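# Lay four long profiles flat side by side on cart

## Task

Get all four long profiles lying flat on the floor of the cart, placed next to one another and running lengthwise along the cart. Anything already correct must still be correct at the finish. At the end both grippers must be empty and away from the cart, the robot must be upright and not tipped or leaning, and no part of it may be in contact with anything.

## Robot and tools

ROBOT. A Rainbow Robotics RB-Y1: a wheeled base (two drive wheels, two rear casters, no sideways motion), 0.66 m long and 0.58 m wide, front edge 0.10 m in front of the drive axle. Above it sits a folding leg (ankle, knee, hip) and a chest carrying a pan/tilt head and two seven-joint arms, each ending in a parallel gripper. Each wrist has a camera housing that juts sideways and can collide; with the starting arm pose the robot is up to 0.73 m wide. Loose objects may occasionally get nudged by an outside push.

FRAMES. Base frame: metres, origin on the floor halfway between the drive wheels, x ahead, y to the left, z up. The chest point (on the spine, 0.08 m under the shoulders) and left_hand / right_hand (the point between the finger pads) are printed in this frame. A hand's fingers point along its own -z and close along its own x; printed hand positions drift from truth at long reach or under load. base_odometry is in the odometry frame (the base frame where the scene began); it only integrates wheel rotation, so slipping looks like travel and turns caused by bumping are missed. Heading is rad, left positive, -3.142 to 3.142.

move. One call = one action plus viewing options. Action keys:
- base: a velocity command, not a pose: {"x_m_s", "turn_rad_s", "for_s"}. x_m_s is forward speed (negative backs up), magnitude 0.005 to 0.4 m/s or 0; turn_rad_s is leftward yaw rate, magnitude 0.02 to 1.509 rad/s or 0; for_s 0.1 to 5 s, rounded to 1/30 s. Omitted speeds are 0. Acceleration 0.4 m/s² (turning 0.5 rad/s²), so stopping lags up to 1 s (turning 3.1 s). Distance is roughly speed × for_s, or 0.4 × for_s² (turns 0.5 × for_s²) when too short to reach speed. If |x_m_s| + 0.27 × |turn_rad_s| exceeds 0.4 both get scaled down; combined commands curve irregularly. Millimetre-sized commands fall short.
- joints: one object for the whole robot, keyed by joint name, each value an absolute target (radians; grippers in metres of pad opening). Ranges: torso_squat_rad 0 to 1.2 (lowers level chest), torso_shift_rad -0.3 to 0.6 (hips forward), torso_pitch_rad -0.2 to 1.4 (forward bow), torso_yaw_rad -1.5 to 1.5 (left positive; raise both arms outward at least 0.2 rad first). Coupled torso limits: squat+shift<=1.52; squat-shift+pitch<=1.57; shift+0.5pitch-0.4squat<=0.7; shift+0.3pitch-0.5squat<=0.39, otherwise 'off_target'. Arm (left / right): shoulder_pitch -2.356 to 2.356 (negative swings forward and up); left_shoulder_roll_rad 0 to 3.141 and right_shoulder_roll_rad -3.141 to 0 (both lift outward); shoulder_yaw -2.094 to 2.094 (positive turns bent forearm left, both sides); elbow -2.617 to 0.01 (negative bends); forearm_roll -3.141 to 3.141; wrist_pitch -1.57 to 1.919 (negative tips hand forward); hand_roll -2.705 to 2.705; gripper 0 to 0.1 m. head_pan_rad -0.523 to 0.523 (left positive), head_tilt_rad -0.35 to 1.57 (down positive). Speed caps: arms 1 rad/s (wrist joints 1.5), head 1.5, squat and pitch 0.3, shift 0.15, yaw 0.6, grippers 0.08 m/s. An action lasts at most 15 s.
- min_time_s: 0.1 to 8 s, minimum duration for arm, head and torso motions.
- contact_limits: per gripper key, current cap in mA, 200 to 672.5 (start value 672.5); persists until changed; may be sent alone.
- cameras: list of head_camera, left_wrist_camera, right_wrist_camera or all; omitted/null/["all"] gives all, [] none.
- blocking: true (default) returns once everything rests; false returns in about 0.5 s while motion continues. A later move overrides only the joints (and base) it names.
A call with no action just reports. Unknown keys make a call invalid; out-of-range values get it refused. A refusal, or an unrequested stop during a call, cancels the remaining move, wait and finished_scene calls of that reply (invalid calls do not).

wait: seconds 0 to 10; returns early when all motion has settled; wait(0) reports an unblocked move under 'earlier move'. stop: brakes everything still moving, always executes; braked joints read 'stopped' and may keep pressing. zoom_image: camera plus region [x0, y0, x1, y1] in pixels of that camera's latest image, at most 504 × 504 (head 896x504, wrists 644x364). finished_scene: scene number and a check text; the first call only records your check, the second ends the scene irreversibly. Replying with no tool call ends all scenes.

RESULTS. 'move' reads done or the worst status. 'pictures' lists image order. Statuses: moving, done (base: velocity was sent, with '(sent for a of b s)'), off_target (resting short, maybe still pushing), stopped, contact_stop (torso only), time_out, limit_stop_at_<name> (built-in limit or self-collision guard), not_followed (arm check withheld targets; see 'joint command not followed' and 'cause:'), torque_fault, limit_stop_at_motor_heat. A contact_stop or time_out halts that whole torso or arm group. on_its_own lists unrequested behaviour; 'held at' is a target. Also shown: wheel_motors_off, motor_effort (% per drive wheel, bracketed peak; above about 30 at rest means pushing), joint torques, motor temperatures, wrist force/torque in hand axes (offset, not zeroed), camera calibration changes.

CAUTIONS. To grasp, command an opening at least 0.005 m below the object's width. Each arm handles 3 kg; heavy loads far forward tip the robot. Never let the arms collide or press on each other. Contact torque at load limits (shoulders 63, elbow 32.4, wrist joints 22.5 N m) freezes the robot 10 s. Motors at 65 °C warn, at 80 °C brake the arm for 30+ s. The base ignores obstacles; stalled wheels cut power for 2 s. Don't drive under furniture that snags the upper body. Time passes while you think. Avoid drops, slams and shoving; release pieces gently and back away.

Each tool is called after "Emit:" as a command line: name --argument value for each argument, lists and objects as JSON in quotes; but a table of rows of numbers goes row by row, as --pt "numbers of a row", without its own name.

## Session

Emit:
move

Scene clock: 0.00 s.
Joint torques (N m): no reading
Motor temperatures (°C): left_arm=[35 33 34 36 43 38 45] | right_arm=[38 41 34 41 42 41 38]
Wrist force (N): no reading
Wrist torque (N m): no reading
Wrist force, peak (N): no reading
base_odometry: x=+0.000 y=+0.000 heading=+0.000
base_status: not commanded
joint_positions: torso_squat_rad=+0.350 torso_shift_rad=+0.000 torso_pitch_rad=+0.000 torso_yaw_rad=+0.000 left_shoulder_pitch_rad=+0.020 left_shoulder_roll_rad=+0.015 left_shoulder_yaw_rad=-0.005 left_elbow_rad=-0.192 left_forearm_roll_rad=-0.008 left_wrist_pitch_rad=-0.045 left_hand_roll_rad=+0.025 left_gripper_m=+0.101 right_shoulder_pitch_rad=-0.036 right_shoulder_roll_rad=-0.016 right_shoulder_yaw_rad=+0.004 right_elbow_rad=-0.198 right_forearm_roll_rad=-0.043 right_wrist_pitch_rad=-0.006 right_hand_roll_rad=+0.044 right_gripper_m=+0.100 head_pan_rad=+0.000 head_tilt_rad=+0.400
joint_status: not commanded
wheel_motors_off: 0
motor_effort: left_wheel=+1 right_wheel=+1
chest: x=-0.2280 y=+0.0003 z=+1.2475 quat_wxyz=(+1.000, +0.000, +0.000, +0.000) (m; base frame)
left_hand: x=-0.1388 y=+0.2314 z=+0.5683 quat_wxyz=(+0.994, +0.006, -0.109, +0.008) (m; base frame)
right_hand: x=-0.1043 y=-0.2304 z=+0.5727 quat_wxyz=(+0.993, -0.008, -0.119, +0.009) (m; base frame)
pictures: head_camera, left_wrist_camera, right_wrist_camera

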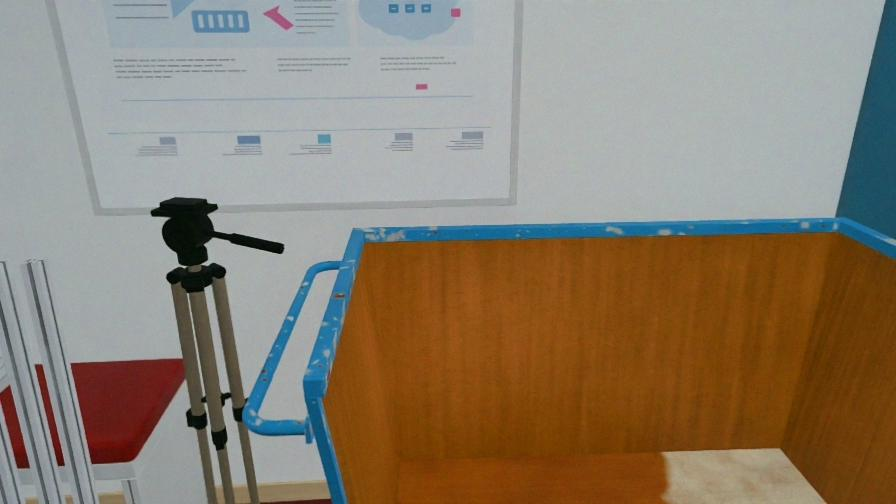

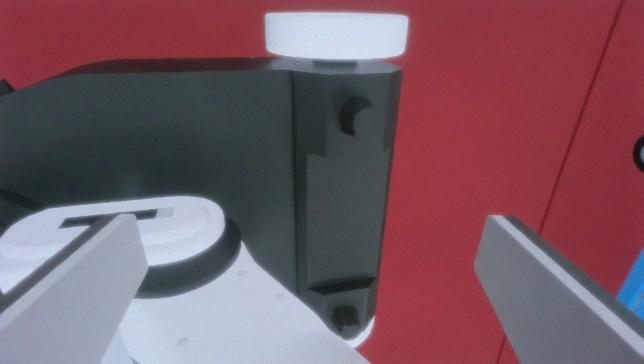

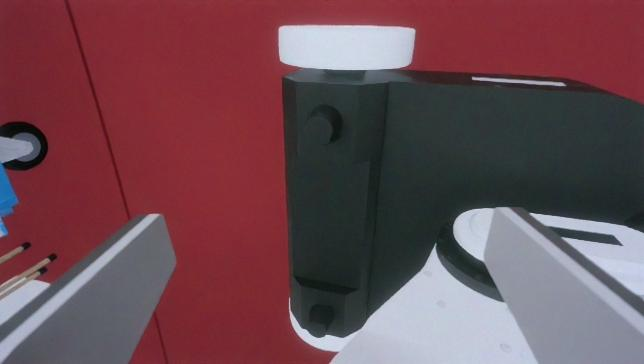

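Emit:
move --joints '{"head_pan_rad":0.5,"head_tilt_rad":0.8}' --cameras '["head_camera"]'

Emit:
move --joints '{"head_pan_rad":-0.5,"head_tilt_rad":0.8}' --cameras '["head_camera"]'

Emit:
move --joints '{"head_pan_rad":0,"head_tilt_rad":0.9}' --cameras '["head_camera"]'

Scene clock: 4.77 s.
Joint torques (N m): left_arm=[-2.19 0.69 -0.55 -0.92 -0.2 -0.6 0.1] | right_arm=[-3.81 -1.12 0.51 -1.85 0.19 -0.74 -0.25]
Motor temperatures (°C): left_arm=[35 33 34 36 43 38 45] | right_arm=[38 41 34 40 42 41 38]
Wrist force (N): left_arm=[-2.8 0.5 -8.8] | right_arm=[-6.5 -4.7 -11.7]
Wrist torque (N m): left_arm=[-0.31 -0.38 0.22] | right_arm=[0.08 -0.58 -0.37]
Wrist force, peak (N): left_arm=[-3.0 0.8 -9.2] | right_arm=[-6.8 -4.6 -12.0]
move: done
base_odometry: x=+0.000 y=+0.000 heading=+0.000
base_status: not commanded
joint_positions: torso_squat_rad=+0.350 torso_shift_rad=+0.000 torso_pitch_rad=+0.000 torso_yaw_rad=+0.000 left_shoulder_pitch_rad=+0.020 left_shoulder_roll_rad=+0.015 left_shoulder_yaw_rad=-0.005 left_elbow_rad=-0.192 left_forearm_roll_rad=-0.008 left_wrist_pitch_rad=-0.045 left_hand_roll_rad=+0.025 left_gripper_m=+0.101 right_shoulder_pitch_rad=-0.036 right_shoulder_roll_rad=-0.016 right_shoulder_yaw_rad=+0.004 right_elbow_rad=-0.198 right_forearm_roll_rad=-0.043 right_wrist_pitch_rad=-0.006 right_hand_roll_rad=+0.044 right_gripper_m=+0.100 head_pan_rad=+0.500 head_tilt_rad=+0.800
joint_status: all done
wheel_motors_off: 0
motor_effort: left_wheel=+0(1) right_wheel=-1(3)
chest: x=-0.2280 y=+0.0003 z=+1.2475 quat_wxyz=(+1.000, +0.000, +0.000, +0.000) (m; base frame)
left_hand: x=-0.1388 y=+0.2314 z=+0.5683 quat_wxyz=(+0.994, +0.006, -0.109, +0.008) (m; base frame)
right_hand: x=-0.1043 y=-0.2304 z=+0.5727 quat_wxyz=(+0.993, -0.008, -0.119, +0.009) (m; base frame)
pictures: head_camera
camera_calibration:
head_camera: T_world_to_cam=[[0.427394, -0.90397, 0.0131306, 0.0749574], [-0.613255, -0.300555, -0.730469, 0.987986], [0.664269, 0.304146, -0.682819, 1.06632], [0, 0, 0, 1]] pos_world=[-0.134472, 0.0403868, 1.44881]

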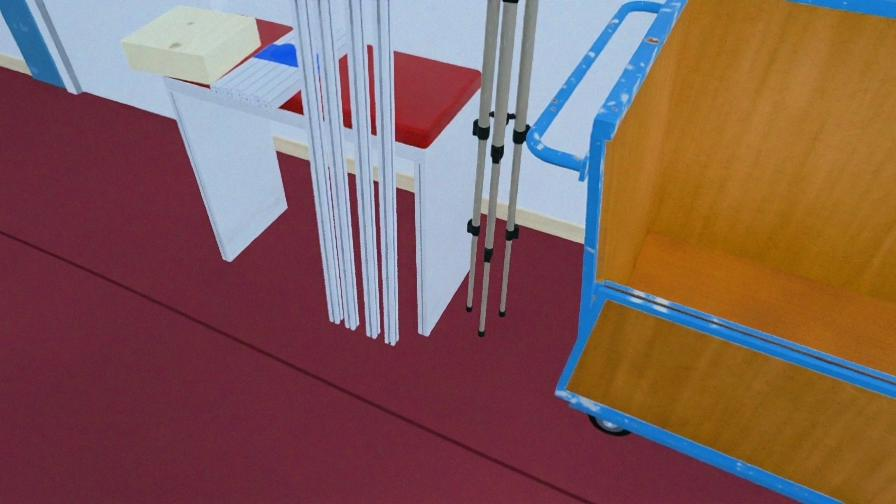

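Scene clock: 6.10 s.
Joint torques (N m): left_arm=[-1.97 0.33 -0.77 -1.1 -0.06 -0.47 0.23] | right_arm=[-4.01 -0.9 0.51 -1.88 0.42 -0.58 -0.13]
Motor temperatures (°C): left_arm=[35 33 34 36 43 38 45] | right_arm=[38 41 34 40 42 41 38]
Wrist force (N): left_arm=[-2.2 0.6 -9.0] | right_arm=[-6.4 -4.5 -11.5]
Wrist torque (N m): left_arm=[-0.31 -0.30 0.20] | right_arm=[0.04 -0.56 -0.37]
Wrist force, peak (N): left_arm=[-2.6 0.5 -9.3] | right_arm=[-6.6 -4.8 -12.1]
move: done
base_odometry: x=+0.000 y=+0.000 heading=+0.000
base_status: not commanded
joint_positions: torso_squat_rad=+0.350 torso_shift_rad=+0.000 torso_pitch_rad=+0.000 torso_yaw_rad=+0.000 left_shoulder_pitch_rad=+0.020 left_shoulder_roll_rad=+0.015 left_shoulder_yaw_rad=-0.005 left_elbow_rad=-0.192 left_forearm_roll_rad=-0.008 left_wrist_pitch_rad=-0.045 left_hand_roll_rad=+0.025 left_gripper_m=+0.101 right_shoulder_pitch_rad=-0.036 right_shoulder_roll_rad=-0.016 right_shoulder_yaw_rad=+0.004 right_elbow_rad=-0.198 right_forearm_roll_rad=-0.043 right_wrist_pitch_rad=-0.006 right_hand_roll_rad=+0.044 right_gripper_m=+0.100 head_pan_rad=-0.500 head_tilt_rad=+0.800
joint_status: all done
wheel_motors_off: 0
motor_effort: left_wheel=+0(1) right_wheel=-1(3)
chest: x=-0.2280 y=+0.0003 z=+1.2475 quat_wxyz=(+1.000, +0.000, +0.000, +0.000) (m; base frame)
left_hand: x=-0.1388 y=+0.2314 z=+0.5683 quat_wxyz=(+0.994, +0.006, -0.109, +0.008) (m; base frame)
right_hand: x=-0.1043 y=-0.2304 z=+0.5727 quat_wxyz=(+0.993, -0.008, -0.119, +0.009) (m; base frame)
pictures: head_camera
camera_calibration:
head_camera: T_world_to_cam=[[-0.529711, -0.848077, 0.0130889, -0.122168], [-0.58379, 0.353355, -0.730979, 0.994487], [0.615301, -0.394849, -0.682275, 1.05577], [0, 0, 0, 1]] pos_world=[-0.13376, -0.0381454, 1.44887]

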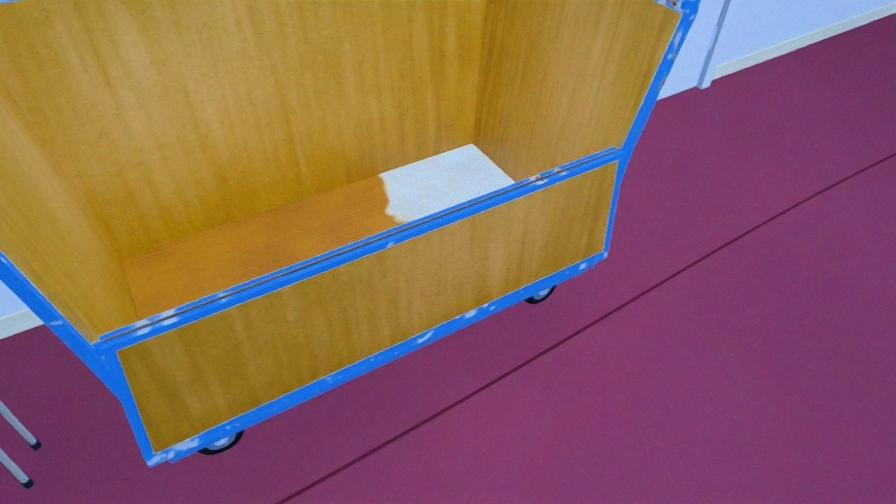

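Scene clock: 7.10 s.
Joint torques (N m): left_arm=[-1.98 1.03 0.15 -0.95 -0.17 -0.45 0.15] | right_arm=[-3.94 -1.36 0.24 -2.05 0.24 -0.61 -0.12]
Motor temperatures (°C): left_arm=[35 33 34 36 43 38 45] | right_arm=[38 41 34 40 42 41 38]
Wrist force (N): left_arm=[-2.7 0.2 -8.9] | right_arm=[-6.3 -4.7 -11.9]
Wrist torque (N m): left_arm=[-0.27 -0.35 0.21] | right_arm=[0.08 -0.55 -0.35]
Wrist force, peak (N): left_arm=[-2.6 0.3 -9.2] | right_arm=[-6.6 -4.6 -12.0]
move: done
base_odometry: x=+0.000 y=+0.000 heading=+0.000
base_status: not commanded
joint_positions: torso_squat_rad=+0.350 torso_shift_rad=+0.000 torso_pitch_rad=+0.000 torso_yaw_rad=+0.000 left_shoulder_pitch_rad=+0.020 left_shoulder_roll_rad=+0.015 left_shoulder_yaw_rad=-0.005 left_elbow_rad=-0.192 left_forearm_roll_rad=-0.008 left_wrist_pitch_rad=-0.045 left_hand_roll_rad=+0.025 left_gripper_m=+0.101 right_shoulder_pitch_rad=-0.036 right_shoulder_roll_rad=-0.016 right_shoulder_yaw_rad=+0.004 right_elbow_rad=-0.198 right_forearm_roll_rad=-0.043 right_wrist_pitch_rad=-0.006 right_hand_roll_rad=+0.044 right_gripper_m=+0.100 head_pan_rad=+0.000 head_tilt_rad=+0.900
joint_status: all done
wheel_motors_off: 0
motor_effort: left_wheel=+1(1) right_wheel=-1(2)
chest: x=-0.2280 y=+0.0003 z=+1.2475 quat_wxyz=(+1.000, +0.000, +0.000, +0.000) (m; base frame)
left_hand: x=-0.1388 y=+0.2314 z=+0.5683 quat_wxyz=(+0.994, +0.006, -0.109, +0.008) (m; base frame)
right_hand: x=-0.1043 y=-0.2304 z=+0.5727 quat_wxyz=(+0.993, -0.008, -0.119, +0.009) (m; base frame)
pictures: head_camera
camera_calibration:
head_camera: T_world_to_cam=[[-0.0567858, -0.998206, 0.0189624, -0.0331797], [-0.751543, 0.0302351, -0.658991, 0.855876], [0.657235, -0.0516724, -0.751912, 1.16505], [0, 0, 0, 1]] pos_world=[-0.124371, 0.00120338, 1.44066]

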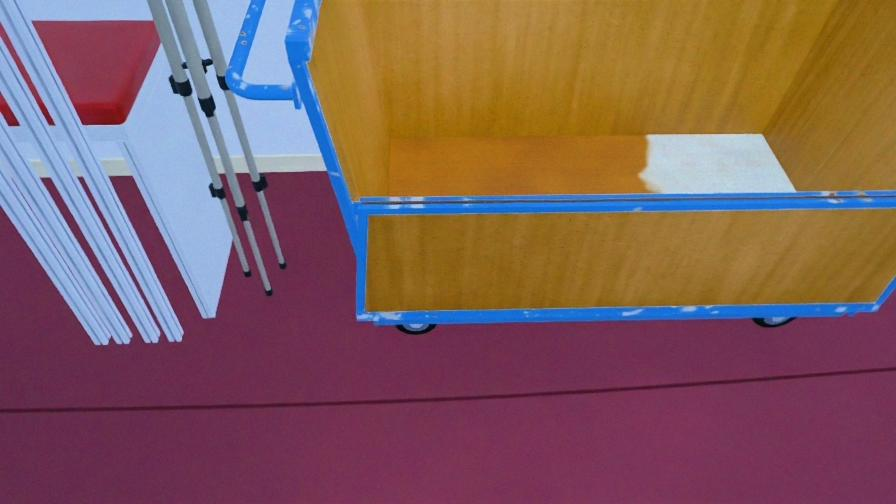

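Emit:
move --joints '{"head_pan_rad":0.52,"head_tilt_rad":0.35}' --cameras '["head_camera"]'

Emit:
zoom_image --camera "head_camera" --region '[100, 100, 500, 504]'

Scene clock: 18.77 s.
Joint torques (N m): left_arm=[-1.68 0.77 -0.36 -0.91 -0.29 -0.31 0.06] | right_arm=[-3.69 -0.39 0.09 -1.69 0.14 -0.54 -0.14]
Motor temperatures (°C): left_arm=[35 33 34 36 43 38 45] | right_arm=[38 41 34 40 42 41 38]
Wrist force (N): left_arm=[-2.6 0.7 -8.7] | right_arm=[-6.6 -4.6 -11.7]
Wrist torque (N m): left_arm=[-0.35 -0.31 0.18] | right_arm=[0.06 -0.57 -0.35]
Wrist force, peak (N): left_arm=[-2.6 0.7 -9.1] | right_arm=[-6.6 -4.8 -12.1]
move: done
base_odometry: x=+0.000 y=+0.000 heading=+0.000
base_status: not commanded
joint_positions: torso_squat_rad=+0.350 torso_shift_rad=+0.000 torso_pitch_rad=+0.000 torso_yaw_rad=+0.000 left_shoulder_pitch_rad=+0.020 left_shoulder_roll_rad=+0.015 left_shoulder_yaw_rad=-0.005 left_elbow_rad=-0.192 left_forearm_roll_rad=-0.008 left_wrist_pitch_rad=-0.045 left_hand_roll_rad=+0.025 left_gripper_m=+0.101 right_shoulder_pitch_rad=-0.036 right_shoulder_roll_rad=-0.016 right_shoulder_yaw_rad=+0.004 right_elbow_rad=-0.198 right_forearm_roll_rad=-0.043 right_wrist_pitch_rad=-0.006 right_hand_roll_rad=+0.044 right_gripper_m=+0.100 head_pan_rad=+0.520 head_tilt_rad=+0.350
joint_status: all done
wheel_motors_off: 0
motor_effort: left_wheel=+1(1) right_wheel=+0(3)
chest: x=-0.2280 y=+0.0003 z=+1.2475 quat_wxyz=(+1.000, +0.000, +0.000, +0.000) (m; base frame)
left_hand: x=-0.1388 y=+0.2314 z=+0.5683 quat_wxyz=(+0.994, +0.006, -0.109, +0.008) (m; base frame)
right_hand: x=-0.1043 y=-0.2304 z=+0.5727 quat_wxyz=(+0.993, -0.008, -0.119, +0.009) (m; base frame)
pictures: head_camera
camera_calibration:
head_camera: T_world_to_cam=[[0.445732, -0.895065, -0.0134677, 0.117233], [-0.272411, -0.121295, -0.954505, 1.38242], [0.852711, 0.429122, -0.297891, 0.547873], [0, 0, 0, 1]] pos_world=[-0.142845, 0.0375083, 1.48431]

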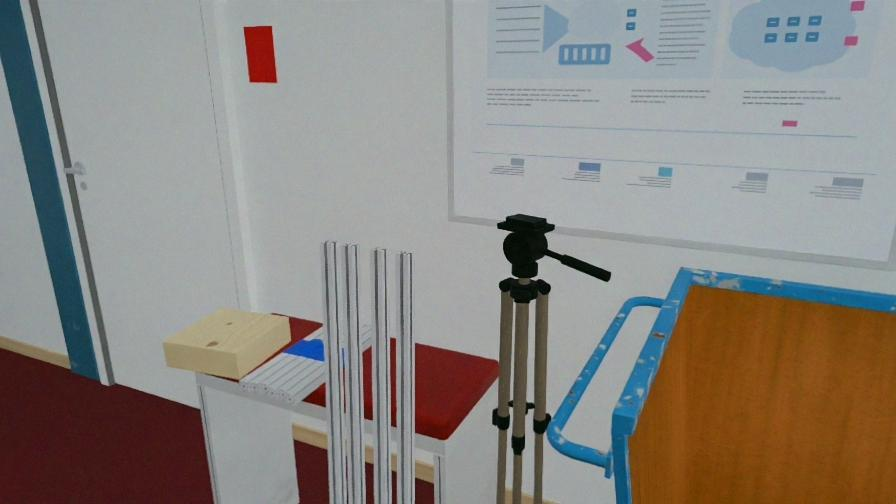

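Scaled by 1.248 from the camera's 896x504 image, which has a finer 1280x720 frame.

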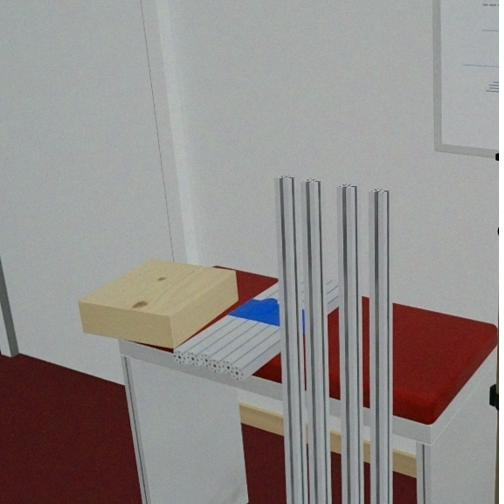

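Emit:
move --base '{"turn_rad_s":0.75,"for_s":1.51}' --joints '{"torso_squat_rad":1.1,"left_shoulder_pitch_rad":0.095,"left_elbow_rad":-1.202,"left_wrist_pitch_rad":-0.393,"left_hand_roll_rad":-1.571,"left_gripper_m":0.07,"head_pan_rad":0.3,"head_tilt_rad":0.5}' --cameras '["head_camera"]'

Emit:
move --base '{"x_m_s":0.25,"for_s":1.92}' --cameras '[]'

Emit:
move --base '{"turn_rad_s":-0.75,"for_s":1.51}' --cameras '["all"]'

Scene clock: 109.37 s.
Joint torques (N m): left_arm=[-8.12 0.43 -0.07 -8.57 0.04 -1.87 0.44] | right_arm=[-3.58 -0.85 -0.13 -1.67 0.2 -0.64 -0.19]
Motor temperatures (°C): left_arm=[35 33 34 36 43 38 45] | right_arm=[37 40 34 40 42 41 38]
Wrist force (N): left_arm=[-1.2 -5.5 -4.4] | right_arm=[-6.4 -4.5 -11.5]
Wrist torque (N m): left_arm=[0.00 -0.31 0.18] | right_arm=[0.09 -0.56 -0.34]
Wrist force, peak (N): left_arm=[-4.1 -1.4 -8.9] | right_arm=[-7.2 -4.4 -13.9]
move: limit_stop_at_own_body_right_arm
base_odometry: x=+0.000 y=+0.000 heading=+1.125
base_status: done (sent for 1.5 of 1.5 s)
joint_positions: torso_squat_rad=+1.087 torso_shift_rad=+0.000 torso_pitch_rad=+0.000 torso_yaw_rad=+0.000 left_shoulder_pitch_rad=+0.095 left_shoulder_roll_rad=+0.015 left_shoulder_yaw_rad=-0.005 left_elbow_rad=-1.202 left_forearm_roll_rad=-0.008 left_wrist_pitch_rad=-0.393 left_hand_roll_rad=-1.571 left_gripper_m=+0.070 right_shoulder_pitch_rad=-0.036 right_shoulder_roll_rad=-0.016 right_shoulder_yaw_rad=+0.004 right_elbow_rad=-0.198 right_forearm_roll_rad=-0.043 right_wrist_pitch_rad=-0.006 right_hand_roll_rad=+0.044 right_gripper_m=+0.100 head_pan_rad=+0.300 head_tilt_rad=+0.500
joint_status: torso_squat_rad limit_stop_at_own_body_right_arm (moved +0.737 of +0.750); the others done
wheel_motors_off: 0
motor_effort: left_wheel=+6(48) right_wheel=+13(52)
chest: x=-0.2281 y=+0.0003 z=+0.9154 quat_wxyz=(+1.000, +0.000, +0.000, +0.000) (m; base frame)
left_hand: x=+0.2239 y=+0.2382 z=+0.5616 quat_wxyz=(+0.516, +0.495, -0.472, -0.516) (m; base frame)
right_hand: x=-0.1043 y=-0.2304 z=+0.2407 quat_wxyz=(+0.993, -0.008, -0.119, +0.009) (m; base frame)
pictures: head_camera
camera_calibration:
head_camera: T_world_to_cam=[[0.238309, -0.971179, -0.00455652, 0.0601178], [-0.425119, -0.100095, -0.899586, 0.972721], [0.873203, 0.216316, -0.43672, 0.608229], [0, 0, 0, 1]] pos_world=[-0.131911, 0.0241805, 1.14095]

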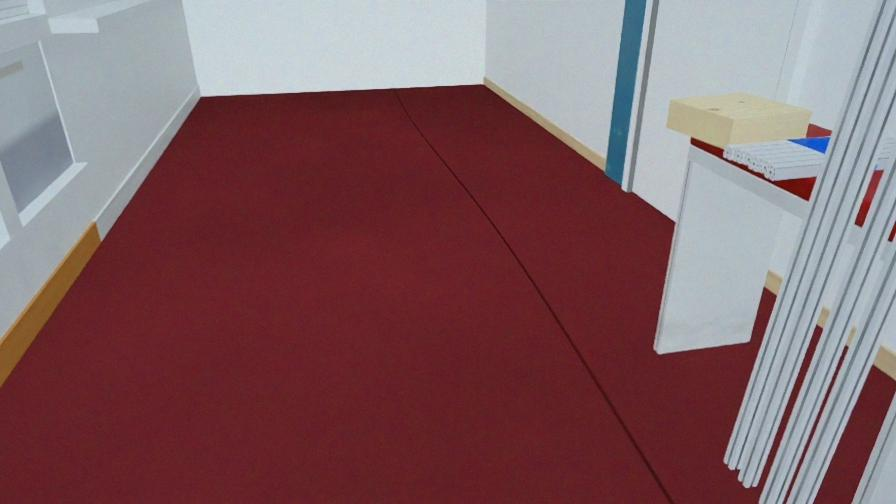

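not run: a stop that you did not command came earlier in this reply.

not run: a stop that you did not command came earlier in this reply.

Emit:
move --base '{"x_m_s":0.25,"for_s":1.92}' --joints '{"right_shoulder_pitch_rad":0.6,"right_shoulder_roll_rad":-0.2,"right_elbow_rad":-1.3}' --cameras '[]'

Emit:
move --base '{"turn_rad_s":-0.75,"for_s":1.5}' --joints '{"torso_squat_rad":1.1}' --cameras '["all"]'

Scene clock: 116.60 s.
Joint torques (N m): left_arm=[-7.56 0.3 -0.72 -8.61 -0.02 -1.78 0.66] | right_arm=[2.95 -6.07 -1.53 -6.82 0.4 -1.53 -0.26]
Motor temperatures (°C): left_arm=[35 33 34 36 43 38 45] | right_arm=[37 40 34 40 42 41 38]
Wrist force (N): left_arm=[-1.0 -5.7 -4.1] | right_arm=[-8.9 -2.8 -10.7]
Wrist torque (N m): left_arm=[0.03 -0.30 0.19] | right_arm=[-0.07 -0.69 -0.36]
Wrist force, peak (N): left_arm=[-1.1 -6.5 -4.1] | right_arm=[-8.1 -4.0 -11.9]
move: done
base_odometry: x=+0.208 y=+0.436 heading=+1.126
base_status: done (sent for 1.93 of 1.93 s)
joint_positions: torso_squat_rad=+1.087 torso_shift_rad=+0.000 torso_pitch_rad=+0.000 torso_yaw_rad=+0.000 left_shoulder_pitch_rad=+0.095 left_shoulder_roll_rad=+0.015 left_shoulder_yaw_rad=-0.005 left_elbow_rad=-1.202 left_forearm_roll_rad=-0.008 left_wrist_pitch_rad=-0.393 left_hand_roll_rad=-1.571 left_gripper_m=+0.070 right_shoulder_pitch_rad=+0.600 right_shoulder_roll_rad=-0.200 right_shoulder_yaw_rad=+0.004 right_elbow_rad=-1.300 right_forearm_roll_rad=-0.043 right_wrist_pitch_rad=-0.006 right_hand_roll_rad=+0.044 right_gripper_m=+0.100 head_pan_rad=+0.300 head_tilt_rad=+0.500
joint_status: all done
wheel_motors_off: 0
motor_effort: left_wheel=+10(46) right_wheel=-14(51)
chest: x=-0.2280 y=+0.0003 z=+0.9155 quat_wxyz=(+1.000, +0.000, +0.000, +0.000) (m; base frame)
left_hand: x=+0.2239 y=+0.2382 z=+0.5616 quat_wxyz=(+0.516, +0.495, -0.472, -0.516) (m; base frame)
right_hand: x=-0.0645 y=-0.3740 z=+0.3789 quat_wxyz=(+0.929, -0.119, -0.350, +0.001) (m; base frame)
pictures: none
No camera images: "cameras" was empty.

Scene clock: 120.00 s.
Joint torques (N m): left_arm=[-8.02 -0.15 -0.39 -8.83 -0.03 -1.8 0.33] | right_arm=[2.55 -6.47 -2.4 -6.75 0.39 -1.38 -0.25]
Motor temperatures (°C): left_arm=[35 33 34 37 43 38 45] | right_arm=[37 40 34 40 42 41 38]
Wrist force (N): left_arm=[-1.2 -6.2 -3.9] | right_arm=[-9.0 -3.2 -10.3]
Wrist torque (N m): left_arm=[0.10 -0.33 0.19] | right_arm=[-0.04 -0.70 -0.36]
Wrist force, peak (N): left_arm=[-1.5 -6.2 -4.5] | right_arm=[-9.1 -3.3 -10.7]
move: done
base_odometry: x=+0.208 y=+0.436 heading=+0.001
base_status: done (sent for 1.5 of 1.5 s)
joint_positions: torso_squat_rad=+1.100 torso_shift_rad=+0.000 torso_pitch_rad=+0.000 torso_yaw_rad=+0.000 left_shoulder_pitch_rad=+0.095 left_shoulder_roll_rad=+0.015 left_shoulder_yaw_rad=-0.005 left_elbow_rad=-1.202 left_forearm_roll_rad=-0.008 left_wrist_pitch_rad=-0.393 left_hand_roll_rad=-1.571 left_gripper_m=+0.070 right_shoulder_pitch_rad=+0.600 right_shoulder_roll_rad=-0.200 right_shoulder_yaw_rad=+0.004 right_elbow_rad=-1.300 right_forearm_roll_rad=-0.043 right_wrist_pitch_rad=-0.006 right_hand_roll_rad=+0.044 right_gripper_m=+0.100 head_pan_rad=+0.300 head_tilt_rad=+0.500
joint_status: all done
wheel_motors_off: 0
motor_effort: left_wheel=+14(43) right_wheel=+7(49)
chest: x=-0.2281 y=+0.0003 z=+0.9074 quat_wxyz=(+1.000, +0.000, +0.000, +0.000) (m; base frame)
left_hand: x=+0.2239 y=+0.2382 z=+0.5537 quat_wxyz=(+0.516, +0.495, -0.472, -0.516) (m; base frame)
right_hand: x=-0.0645 y=-0.3740 z=+0.3709 quat_wxyz=(+0.929, -0.119, -0.350, +0.001) (m; base frame)
pictures: head_camera, left_wrist_camera, right_wrist_camera
camera_calibration:
head_camera: T_world_to_cam=[[0.238303, -0.97118, -0.00453791, 0.0600714], [-0.425072, -0.100098, -0.899608, 0.965543], [0.873227, 0.216308, -0.436675, 0.604722], [0, 0, 0, 1]] pos_world=[-0.13195, 0.0241832, 1.13295]
left_wrist_camera: T_world_to_cam=[[-0.0101128, -0.999949, 0.000296614, 0.239667], [-0.532469, 0.00513397, -0.846434, 0.618586], [0.846389, -0.00871779, -0.532494, 0.186245], [0, 0, 0, 1]] pos_world=[0.174166, 0.238102, 0.622695]
right_wrist_camera: T_world_to_cam=[[-0.748929, -0.0700458, -0.658938, 0.171593], [-0.211061, 0.967824, 0.137004, 0.327774], [0.62814, 0.241682, -0.739615, 0.479353], [0, 0, 0, 1]] pos_world=[-0.103409, -0.421059, 0.4227]

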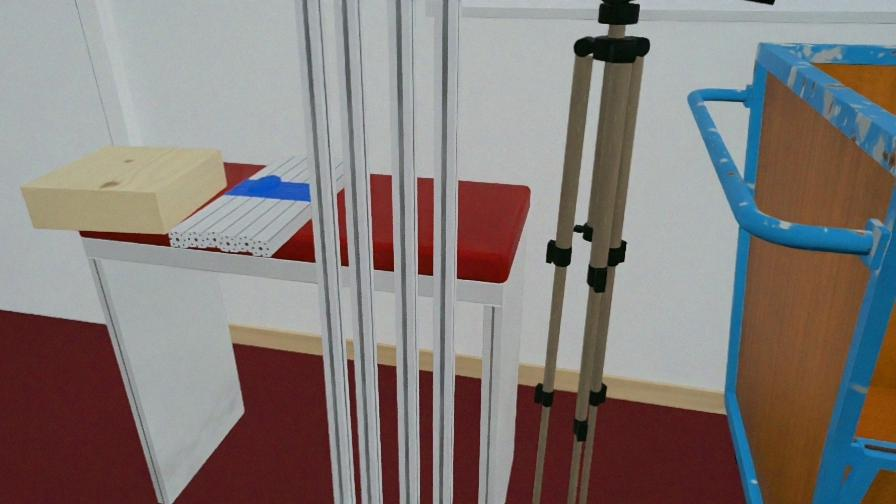

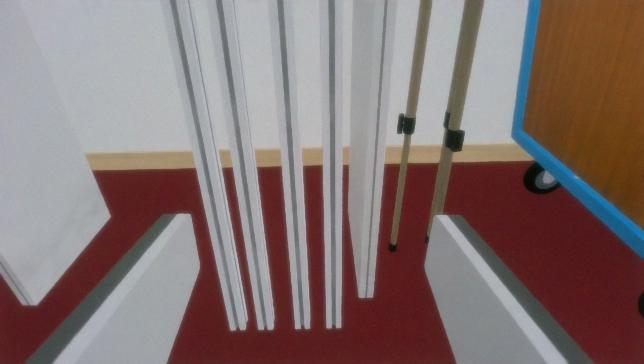

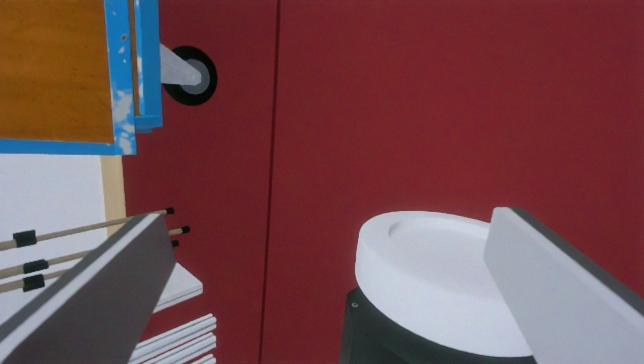

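Emit:
move --base '{"turn_rad_s":-0.05,"for_s":0.66}' --joints '{"left_gripper_m":0.06}' --cameras '[]'

Emit:
move --base '{"x_m_s":0.15,"for_s":1.87}' --cameras '["left_wrist_camera"]'

Scene clock: 132.53 s.
Joint torques (N m): left_arm=[-7.54 0.39 -0.43 -8.63 0.07 -2.12 0.7] | right_arm=[2.47 -5.98 -2.18 -6.82 0.13 -1.61 -0.26]
Motor temperatures (°C): left_arm=[35 33 34 37 43 38 45] | right_arm=[37 40 33 41 42 41 38]
Wrist force (N): left_arm=[-1.2 -6.2 -3.7] | right_arm=[-9.0 -3.0 -10.5]
Wrist torque (N m): left_arm=[0.12 -0.31 0.20] | right_arm=[-0.06 -0.71 -0.35]
Wrist force, peak (N): left_arm=[-1.5 -6.5 -4.1] | right_arm=[-9.2 -3.1 -10.7]
move: done
base_odometry: x=+0.208 y=+0.436 heading=-0.032
base_status: done (sent for 0.67 of 0.67 s)
joint_positions: torso_squat_rad=+1.100 torso_shift_rad=+0.000 torso_pitch_rad=+0.000 torso_yaw_rad=+0.000 left_shoulder_pitch_rad=+0.095 left_shoulder_roll_rad=+0.015 left_shoulder_yaw_rad=-0.005 left_elbow_rad=-1.202 left_forearm_roll_rad=-0.008 left_wrist_pitch_rad=-0.393 left_hand_roll_rad=-1.571 left_gripper_m=+0.060 right_shoulder_pitch_rad=+0.600 right_shoulder_roll_rad=-0.200 right_shoulder_yaw_rad=+0.004 right_elbow_rad=-1.300 right_forearm_roll_rad=-0.043 right_wrist_pitch_rad=-0.006 right_hand_roll_rad=+0.044 right_gripper_m=+0.100 head_pan_rad=+0.300 head_tilt_rad=+0.500
joint_status: all done
wheel_motors_off: 0
motor_effort: left_wheel=+17(39) right_wheel=+5(15)
chest: x=-0.2281 y=+0.0003 z=+0.9074 quat_wxyz=(+1.000, +0.000, +0.000, +0.000) (m; base frame)
left_hand: x=+0.2239 y=+0.2382 z=+0.5537 quat_wxyz=(+0.516, +0.495, -0.472, -0.516) (m; base frame)
right_hand: x=-0.0645 y=-0.3740 z=+0.3709 quat_wxyz=(+0.929, -0.119, -0.350, +0.001) (m; base frame)
pictures: none
No camera images: "cameras" was empty.

Scene clock: 135.23 s.
Joint torques (N m): left_arm=[-8.05 0.1 -0.58 -8.78 -0.1 -1.99 0.55] | right_arm=[2.66 -6.23 -2.32 -6.79 0.21 -1.38 -0.02]
Motor temperatures (°C): left_arm=[35 33 34 37 43 38 45] | right_arm=[37 40 33 41 42 41 38]
Wrist force (N): left_arm=[-1.2 -5.9 -4.1] | right_arm=[-9.0 -3.1 -10.4]
Wrist torque (N m): left_arm=[0.09 -0.30 0.19] | right_arm=[-0.05 -0.70 -0.36]
Wrist force, peak (N): left_arm=[-1.4 -6.5 -4.1] | right_arm=[-9.4 -3.1 -10.5]
move: done
base_odometry: x=+0.488 y=+0.427 heading=-0.033
base_status: done (sent for 1.87 of 1.87 s)
joint_positions: torso_squat_rad=+1.100 torso_shift_rad=+0.000 torso_pitch_rad=+0.000 torso_yaw_rad=+0.000 left_shoulder_pitch_rad=+0.095 left_shoulder_roll_rad=+0.015 left_shoulder_yaw_rad=-0.005 left_elbow_rad=-1.202 left_forearm_roll_rad=-0.008 left_wrist_pitch_rad=-0.393 left_hand_roll_rad=-1.571 left_gripper_m=+0.060 right_shoulder_pitch_rad=+0.600 right_shoulder_roll_rad=-0.200 right_shoulder_yaw_rad=+0.004 right_elbow_rad=-1.300 right_forearm_roll_rad=-0.043 right_wrist_pitch_rad=-0.006 right_hand_roll_rad=+0.044 right_gripper_m=+0.100 head_pan_rad=+0.300 head_tilt_rad=+0.500
joint_status: not commanded
wheel_motors_off: 0
motor_effort: left_wheel=-11(49) right_wheel=+12(45)
chest: x=-0.2280 y=+0.0003 z=+0.9074 quat_wxyz=(+1.000, +0.000, +0.000, +0.000) (m; base frame)
left_hand: x=+0.2239 y=+0.2382 z=+0.5536 quat_wxyz=(+0.516, +0.495, -0.472, -0.516) (m; base frame)
right_hand: x=-0.0645 y=-0.3740 z=+0.3709 quat_wxyz=(+0.929, -0.119, -0.350, +0.001) (m; base frame)
pictures: left_wrist_camera
camera_calibration:
left_wrist_camera: T_world_to_cam=[[-0.0101387, -0.999949, 0.000304831, 0.239657], [-0.532584, 0.00514197, -0.846362, 0.618541], [0.846316, -0.00874334, -0.532609, 0.186252], [0, 0, 0, 1]] pos_world=[0.174227, 0.238093, 0.622636]

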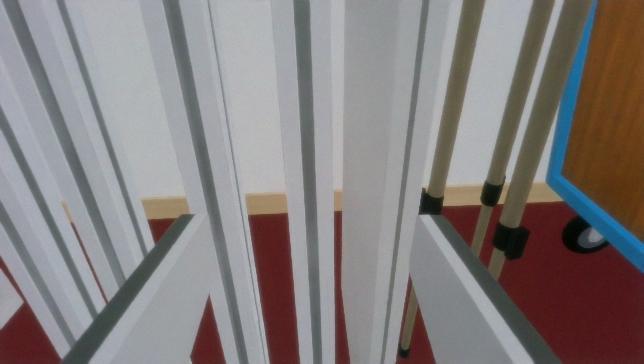

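Emit:
move --base '{"x_m_s":0.1,"for_s":1.5}' --joints '{"left_gripper_m":0.052}' --cameras '["left_wrist_camera","head_camera"]'

Scene clock: 144.57 s.
Joint torques (N m): left_arm=[-7.76 -0.12 -0.34 -8.99 0.05 -2.17 0.44] | right_arm=[2.64 -6.11 -1.54 -6.8 0.29 -1.55 -0.36]
Motor temperatures (°C): left_arm=[35 33 34 38 43 38 45] | right_arm=[37 41 33 41 42 41 38]
Wrist force (N): left_arm=[-1.2 -6.1 -3.9] | right_arm=[-9.2 -3.0 -10.4]
Wrist torque (N m): left_arm=[0.10 -0.29 0.22] | right_arm=[-0.07 -0.72 -0.36]
Wrist force, peak (N): left_arm=[-1.0 -6.7 -4.2] | right_arm=[-9.3 -3.0 -10.8]
move: done
base_odometry: x=+0.638 y=+0.422 heading=-0.034
base_status: done (sent for 1.5 of 1.5 s)
joint_positions: torso_squat_rad=+1.100 torso_shift_rad=+0.000 torso_pitch_rad=+0.000 torso_yaw_rad=+0.000 left_shoulder_pitch_rad=+0.095 left_shoulder_roll_rad=+0.015 left_shoulder_yaw_rad=-0.005 left_elbow_rad=-1.202 left_forearm_roll_rad=-0.008 left_wrist_pitch_rad=-0.393 left_hand_roll_rad=-1.571 left_gripper_m=+0.052 right_shoulder_pitch_rad=+0.600 right_shoulder_roll_rad=-0.200 right_shoulder_yaw_rad=+0.004 right_elbow_rad=-1.300 right_forearm_roll_rad=-0.043 right_wrist_pitch_rad=-0.006 right_hand_roll_rad=+0.044 right_gripper_m=+0.100 head_pan_rad=+0.300 head_tilt_rad=+0.500
joint_status: all done
wheel_motors_off: 0
motor_effort: left_wheel=-11(25) right_wheel=+11(43)
chest: x=-0.2280 y=+0.0003 z=+0.9074 quat_wxyz=(+1.000, +0.000, +0.000, +0.000) (m; base frame)
left_hand: x=+0.2239 y=+0.2382 z=+0.5536 quat_wxyz=(+0.516, +0.495, -0.472, -0.516) (m; base frame)
right_hand: x=-0.0645 y=-0.3740 z=+0.3709 quat_wxyz=(+0.929, -0.119, -0.350, +0.001) (m; base frame)
pictures: head_camera, left_wrist_camera
camera_calibration:
head_camera: T_world_to_cam=[[0.238302, -0.97118, -0.00458635, 0.0600943], [-0.42528, -0.100105, -0.899509, 0.965446], [0.873126, 0.216305, -0.436879, 0.604795], [0, 0, 0, 1]] pos_world=[-0.131798, 0.0241878, 1.13292]
left_wrist_camera: T_world_to_cam=[[-0.0101353, -0.999949, 0.000305343, 0.239658], [-0.532607, 0.00513998, -0.846347, 0.618526], [0.846302, -0.00874063, -0.532631, 0.186265], [0, 0, 0, 1]] pos_world=[0.174223, 0.238094, 0.622625]

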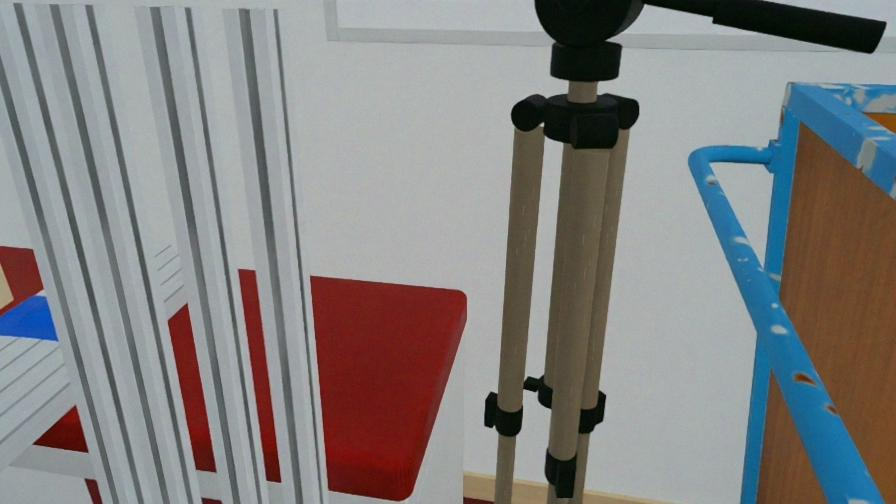

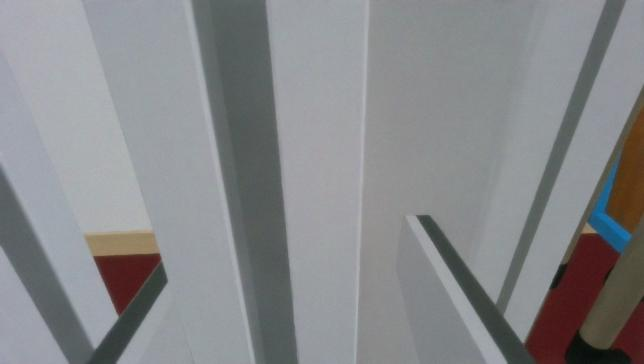

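Emit:
move --joints '{"left_shoulder_yaw_rad":0.014}' --cameras '[]'

Emit:
move --joints '{"left_gripper_m":0.015}' --cameras '["left_wrist_camera"]'

Scene clock: 153.87 s.
Joint torques (N m): left_arm=[-7.75 0.18 0.43 -8.74 -0.09 -1.92 0.65] | right_arm=[2.32 -6.17 -1.81 -6.77 0.4 -1.71 -0.19]
Motor temperatures (°C): left_arm=[35 33 34 38 43 39 45] | right_arm=[37 41 33 41 42 41 38]
Wrist force (N): left_arm=[-0.9 -6.2 -3.9] | right_arm=[-8.8 -3.3 -10.4]
Wrist torque (N m): left_arm=[0.11 -0.24 0.20] | right_arm=[-0.03 -0.69 -0.35]
Wrist force, peak (N): left_arm=[-1.3 -6.4 -4.2] | right_arm=[-9.2 -3.0 -10.6]
move: done
base_odometry: x=+0.638 y=+0.422 heading=-0.034
base_status: not commanded
joint_positions: torso_squat_rad=+1.100 torso_shift_rad=+0.000 torso_pitch_rad=+0.000 torso_yaw_rad=+0.000 left_shoulder_pitch_rad=+0.095 left_shoulder_roll_rad=+0.015 left_shoulder_yaw_rad=+0.014 left_elbow_rad=-1.202 left_forearm_roll_rad=-0.008 left_wrist_pitch_rad=-0.393 left_hand_roll_rad=-1.571 left_gripper_m=+0.052 right_shoulder_pitch_rad=+0.600 right_shoulder_roll_rad=-0.200 right_shoulder_yaw_rad=+0.004 right_elbow_rad=-1.300 right_forearm_roll_rad=-0.043 right_wrist_pitch_rad=-0.006 right_hand_roll_rad=+0.044 right_gripper_m=+0.100 head_pan_rad=+0.300 head_tilt_rad=+0.500
joint_status: all done
wheel_motors_off: 0
motor_effort: left_wheel=-12(13) right_wheel=+11(13)
chest: x=-0.2280 y=+0.0003 z=+0.9074 quat_wxyz=(+1.000, +0.000, +0.000, +0.000) (m; base frame)
left_hand: x=+0.2236 y=+0.2474 z=+0.5538 quat_wxyz=(+0.521, +0.500, -0.467, -0.511) (m; base frame)
right_hand: x=-0.0645 y=-0.3740 z=+0.3709 quat_wxyz=(+0.929, -0.119, -0.350, +0.001) (m; base frame)
pictures: none
No camera images: "cameras" was empty.

Scene clock: 154.77 s.
Joint torques (N m): left_arm=[-7.82 1.26 0.4 -8.55 -0.39 -1.95 -0.55] | right_arm=[2.52 -6.34 -1.8 -6.81 0.24 -1.57 -0.26]
Motor temperatures (°C): left_arm=[35 33 34 38 43 39 45] | right_arm=[37 41 33 41 42 41 38]
Wrist force (N): left_arm=[0.9 -5.4 -4.1] | right_arm=[-8.8 -3.1 -10.5]
Wrist torque (N m): left_arm=[0.17 -0.29 1.16] | right_arm=[-0.04 -0.68 -0.35]
Wrist force, peak (N): left_arm=[0.9 -6.8 -4.2] | right_arm=[-9.1 -3.2 -10.7]
move: off_target
base_odometry: x=+0.638 y=+0.422 heading=-0.034
base_status: not commanded
joint_positions: torso_squat_rad=+1.100 torso_shift_rad=+0.000 torso_pitch_rad=+0.000 torso_yaw_rad=+0.000 left_shoulder_pitch_rad=+0.095 left_shoulder_roll_rad=+0.015 left_shoulder_yaw_rad=+0.014 left_elbow_rad=-1.202 left_forearm_roll_rad=-0.008 left_wrist_pitch_rad=-0.393 left_hand_roll_rad=-1.571 left_gripper_m=+0.031 right_shoulder_pitch_rad=+0.600 right_shoulder_roll_rad=-0.200 right_shoulder_yaw_rad=+0.004 right_elbow_rad=-1.300 right_forearm_roll_rad=-0.043 right_wrist_pitch_rad=-0.006 right_hand_roll_rad=+0.044 right_gripper_m=+0.100 head_pan_rad=+0.300 head_tilt_rad=+0.500
joint_status: left_gripper_m off_target (ended at +0.031, target +0.015)
wheel_motors_off: 0
motor_effort: left_wheel=-12(13) right_wheel=+12(14)
chest: x=-0.2280 y=+0.0003 z=+0.9074 quat_wxyz=(+1.000, +0.000, +0.000, +0.000) (m; base frame)
left_hand: x=+0.2236 y=+0.2473 z=+0.5538 quat_wxyz=(+0.521, +0.499, -0.467, -0.511) (m; base frame)
right_hand: x=-0.0645 y=-0.3740 z=+0.3709 quat_wxyz=(+0.929, -0.119, -0.350, +0.001) (m; base frame)
pictures: left_wrist_camera
camera_calibration:
left_wrist_camera: T_world_to_cam=[[0.00858359, -0.999963, -0.000895178, 0.245236], [-0.532399, -0.00381228, -0.846485, 0.62068], [0.84645, 0.00774247, -0.532412, 0.182456], [0, 0, 0, 1]] pos_world=[0.173905, 0.24618, 0.622758]

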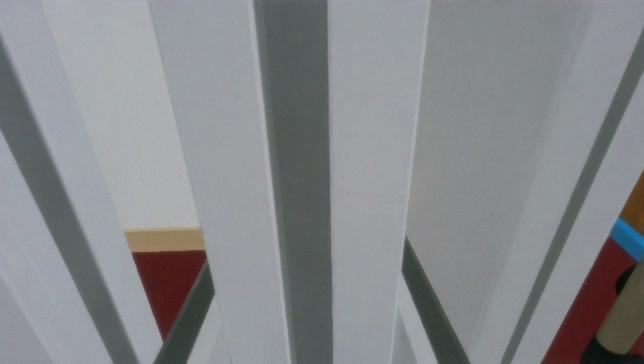

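Emit:
move --joints '{"torso_squat_rad":1.0}' --min_time_s 1 --cameras '["left_wrist_camera"]'

Emit:
move --base '{"x_m_s":-0.25,"for_s":2.4}' --cameras '["all"]'

Scene clock: 163.53 s.
Joint torques (N m): left_arm=[-11.54 1.37 0.09 -12.59 0.16 -4.18 0.37] | right_arm=[2.3 -6.03 -2.36 -6.75 0.33 -1.54 -0.28]
Motor temperatures (°C): left_arm=[35 33 34 38 43 39 45] | right_arm=[37 41 33 41 42 41 38]
Wrist force (N): left_arm=[-0.5 -15.3 -4.7] | right_arm=[-9.2 -3.4 -10.6]
Wrist torque (N m): left_arm=[0.05 -0.25 0.23] | right_arm=[0.00 -0.75 -0.35]
Wrist force, peak (N): left_arm=[-0.9 -16.8 -4.1] | right_arm=[-9.4 -3.2 -10.6]
move: done
base_odometry: x=+0.638 y=+0.422 heading=-0.034
base_status: not commanded
joint_positions: torso_squat_rad=+1.000 torso_shift_rad=+0.000 torso_pitch_rad=+0.000 torso_yaw_rad=+0.000 left_shoulder_pitch_rad=+0.096 left_shoulder_roll_rad=+0.015 left_shoulder_yaw_rad=+0.014 left_elbow_rad=-1.201 left_forearm_roll_rad=-0.008 left_wrist_pitch_rad=-0.392 left_hand_roll_rad=-1.571 left_gripper_m=+0.031 right_shoulder_pitch_rad=+0.600 right_shoulder_roll_rad=-0.200 right_shoulder_yaw_rad=+0.004 right_elbow_rad=-1.300 right_forearm_roll_rad=-0.043 right_wrist_pitch_rad=-0.006 right_hand_roll_rad=+0.044 right_gripper_m=+0.100 head_pan_rad=+0.300 head_tilt_rad=+0.500
joint_status: all done
wheel_motors_off: 0
motor_effort: left_wheel=-12(13) right_wheel=+11(14)
chest: x=-0.2278 y=+0.0003 z=+0.9681 quat_wxyz=(+1.000, +0.000, +0.000, +0.000) (m; base frame)
left_hand: x=+0.2231 y=+0.2475 z=+0.6133 quat_wxyz=(+0.522, +0.499, -0.466, -0.512) (m; base frame)
right_hand: x=-0.0646 y=-0.3740 z=+0.4315 quat_wxyz=(+0.929, -0.119, -0.350, +0.001) (m; base frame)
pictures: left_wrist_camera
camera_calibration:
left_wrist_camera: T_world_to_cam=[[0.00887033, -0.99996, -0.001134, 0.245546], [-0.534759, -0.00378542, -0.844996, 0.670426], [0.844958, 0.00810181, -0.534771, 0.216295], [0, 0, 0, 1]] pos_world=[0.173578, 0.246322, 0.682454]

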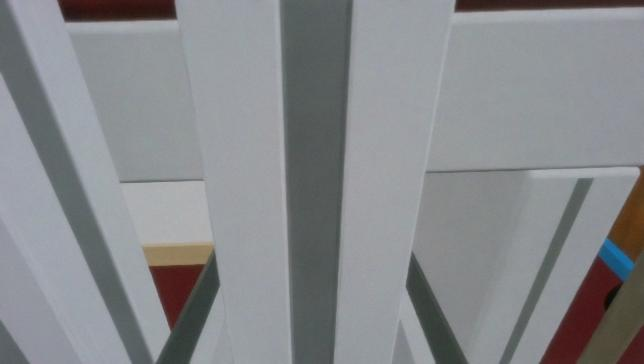

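Scene clock: 167.20 s.
Joint torques (N m): left_arm=[-12.76 0.63 -0.04 -12.37 0 -4.03 0.34] | right_arm=[2.06 -6.27 -1.95 -6.68 0.41 -1.42 -0.27]
Motor temperatures (°C): left_arm=[35 33 34 38 43 39 45] | right_arm=[37 41 33 41 42 41 38]
Wrist force (N): left_arm=[-0.2 -15.1 -4.6] | right_arm=[-9.3 -3.2 -10.5]
Wrist torque (N m): left_arm=[0.35 -0.23 0.17] | right_arm=[-0.01 -0.74 -0.36]
Wrist force, peak (N): left_arm=[-0.5 -15.9 -5.2] | right_arm=[-9.3 -3.3 -10.7]
move: done
base_odometry: x=+0.038 y=+0.442 heading=-0.035
base_status: done (sent for 2.4 of 2.4 s)
joint_positions: torso_squat_rad=+1.000 torso_shift_rad=+0.000 torso_pitch_rad=+0.000 torso_yaw_rad=+0.000 left_shoulder_pitch_rad=+0.096 left_shoulder_roll_rad=+0.015 left_shoulder_yaw_rad=+0.014 left_elbow_rad=-1.201 left_forearm_roll_rad=-0.008 left_wrist_pitch_rad=-0.392 left_hand_roll_rad=-1.571 left_gripper_m=+0.031 right_shoulder_pitch_rad=+0.600 right_shoulder_roll_rad=-0.200 right_shoulder_yaw_rad=+0.004 right_elbow_rad=-1.300 right_forearm_roll_rad=-0.043 right_wrist_pitch_rad=-0.006 right_hand_roll_rad=+0.044 right_gripper_m=+0.100 head_pan_rad=+0.300 head_tilt_rad=+0.500
joint_status: not commanded
wheel_motors_off: 0
motor_effort: left_wheel=-15(38) right_wheel=+18(48)
chest: x=-0.2279 y=+0.0003 z=+0.9681 quat_wxyz=(+1.000, +0.000, +0.000, +0.000) (m; base frame)
left_hand: x=+0.2230 y=+0.2475 z=+0.6133 quat_wxyz=(+0.522, +0.499, -0.466, -0.512) (m; base frame)
right_hand: x=-0.0646 y=-0.3740 z=+0.4316 quat_wxyz=(+0.929, -0.119, -0.350, +0.001) (m; base frame)
pictures: head_camera, left_wrist_camera, right_wrist_camera
camera_calibration:
head_camera: T_world_to_cam=[[0.2383, -0.971181, -0.00458099, 0.0603755], [-0.425411, -0.100141, -0.899443, 1.01997], [0.873063, 0.216286, -0.437015, 0.631374], [0, 0, 0, 1]] pos_world=[-0.131711, 0.0242189, 1.1936]
left_wrist_camera: T_world_to_cam=[[0.00893267, -0.999959, -0.00110771, 0.245545], [-0.534735, -0.00384074, -0.845011, 0.670395], [0.844973, 0.00814054, -0.534747, 0.216368], [0, 0, 0, 1]] pos_world=[0.173465, 0.246349, 0.682465]
right_wrist_camera: T_world_to_cam=[[-0.749267, -0.0700429, -0.658554, 0.211251], [-0.210947, 0.96784, 0.137066, 0.319435], [0.627774, 0.241618, -0.739946, 0.524371], [0, 0, 0, 1]] pos_world=[-0.10352, -0.421063, 0.483343]

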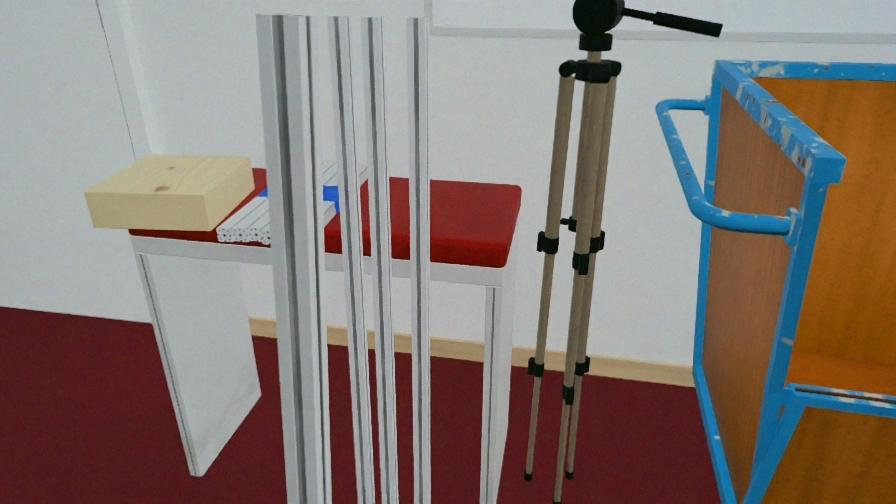

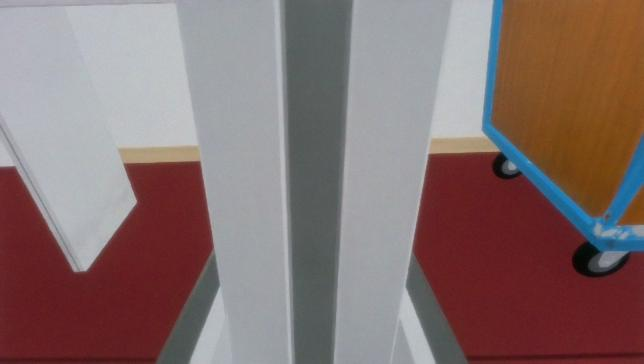

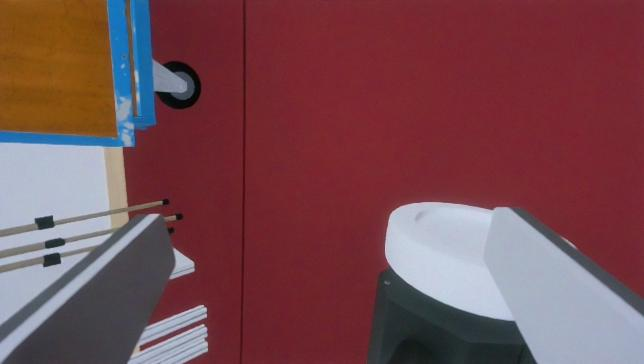

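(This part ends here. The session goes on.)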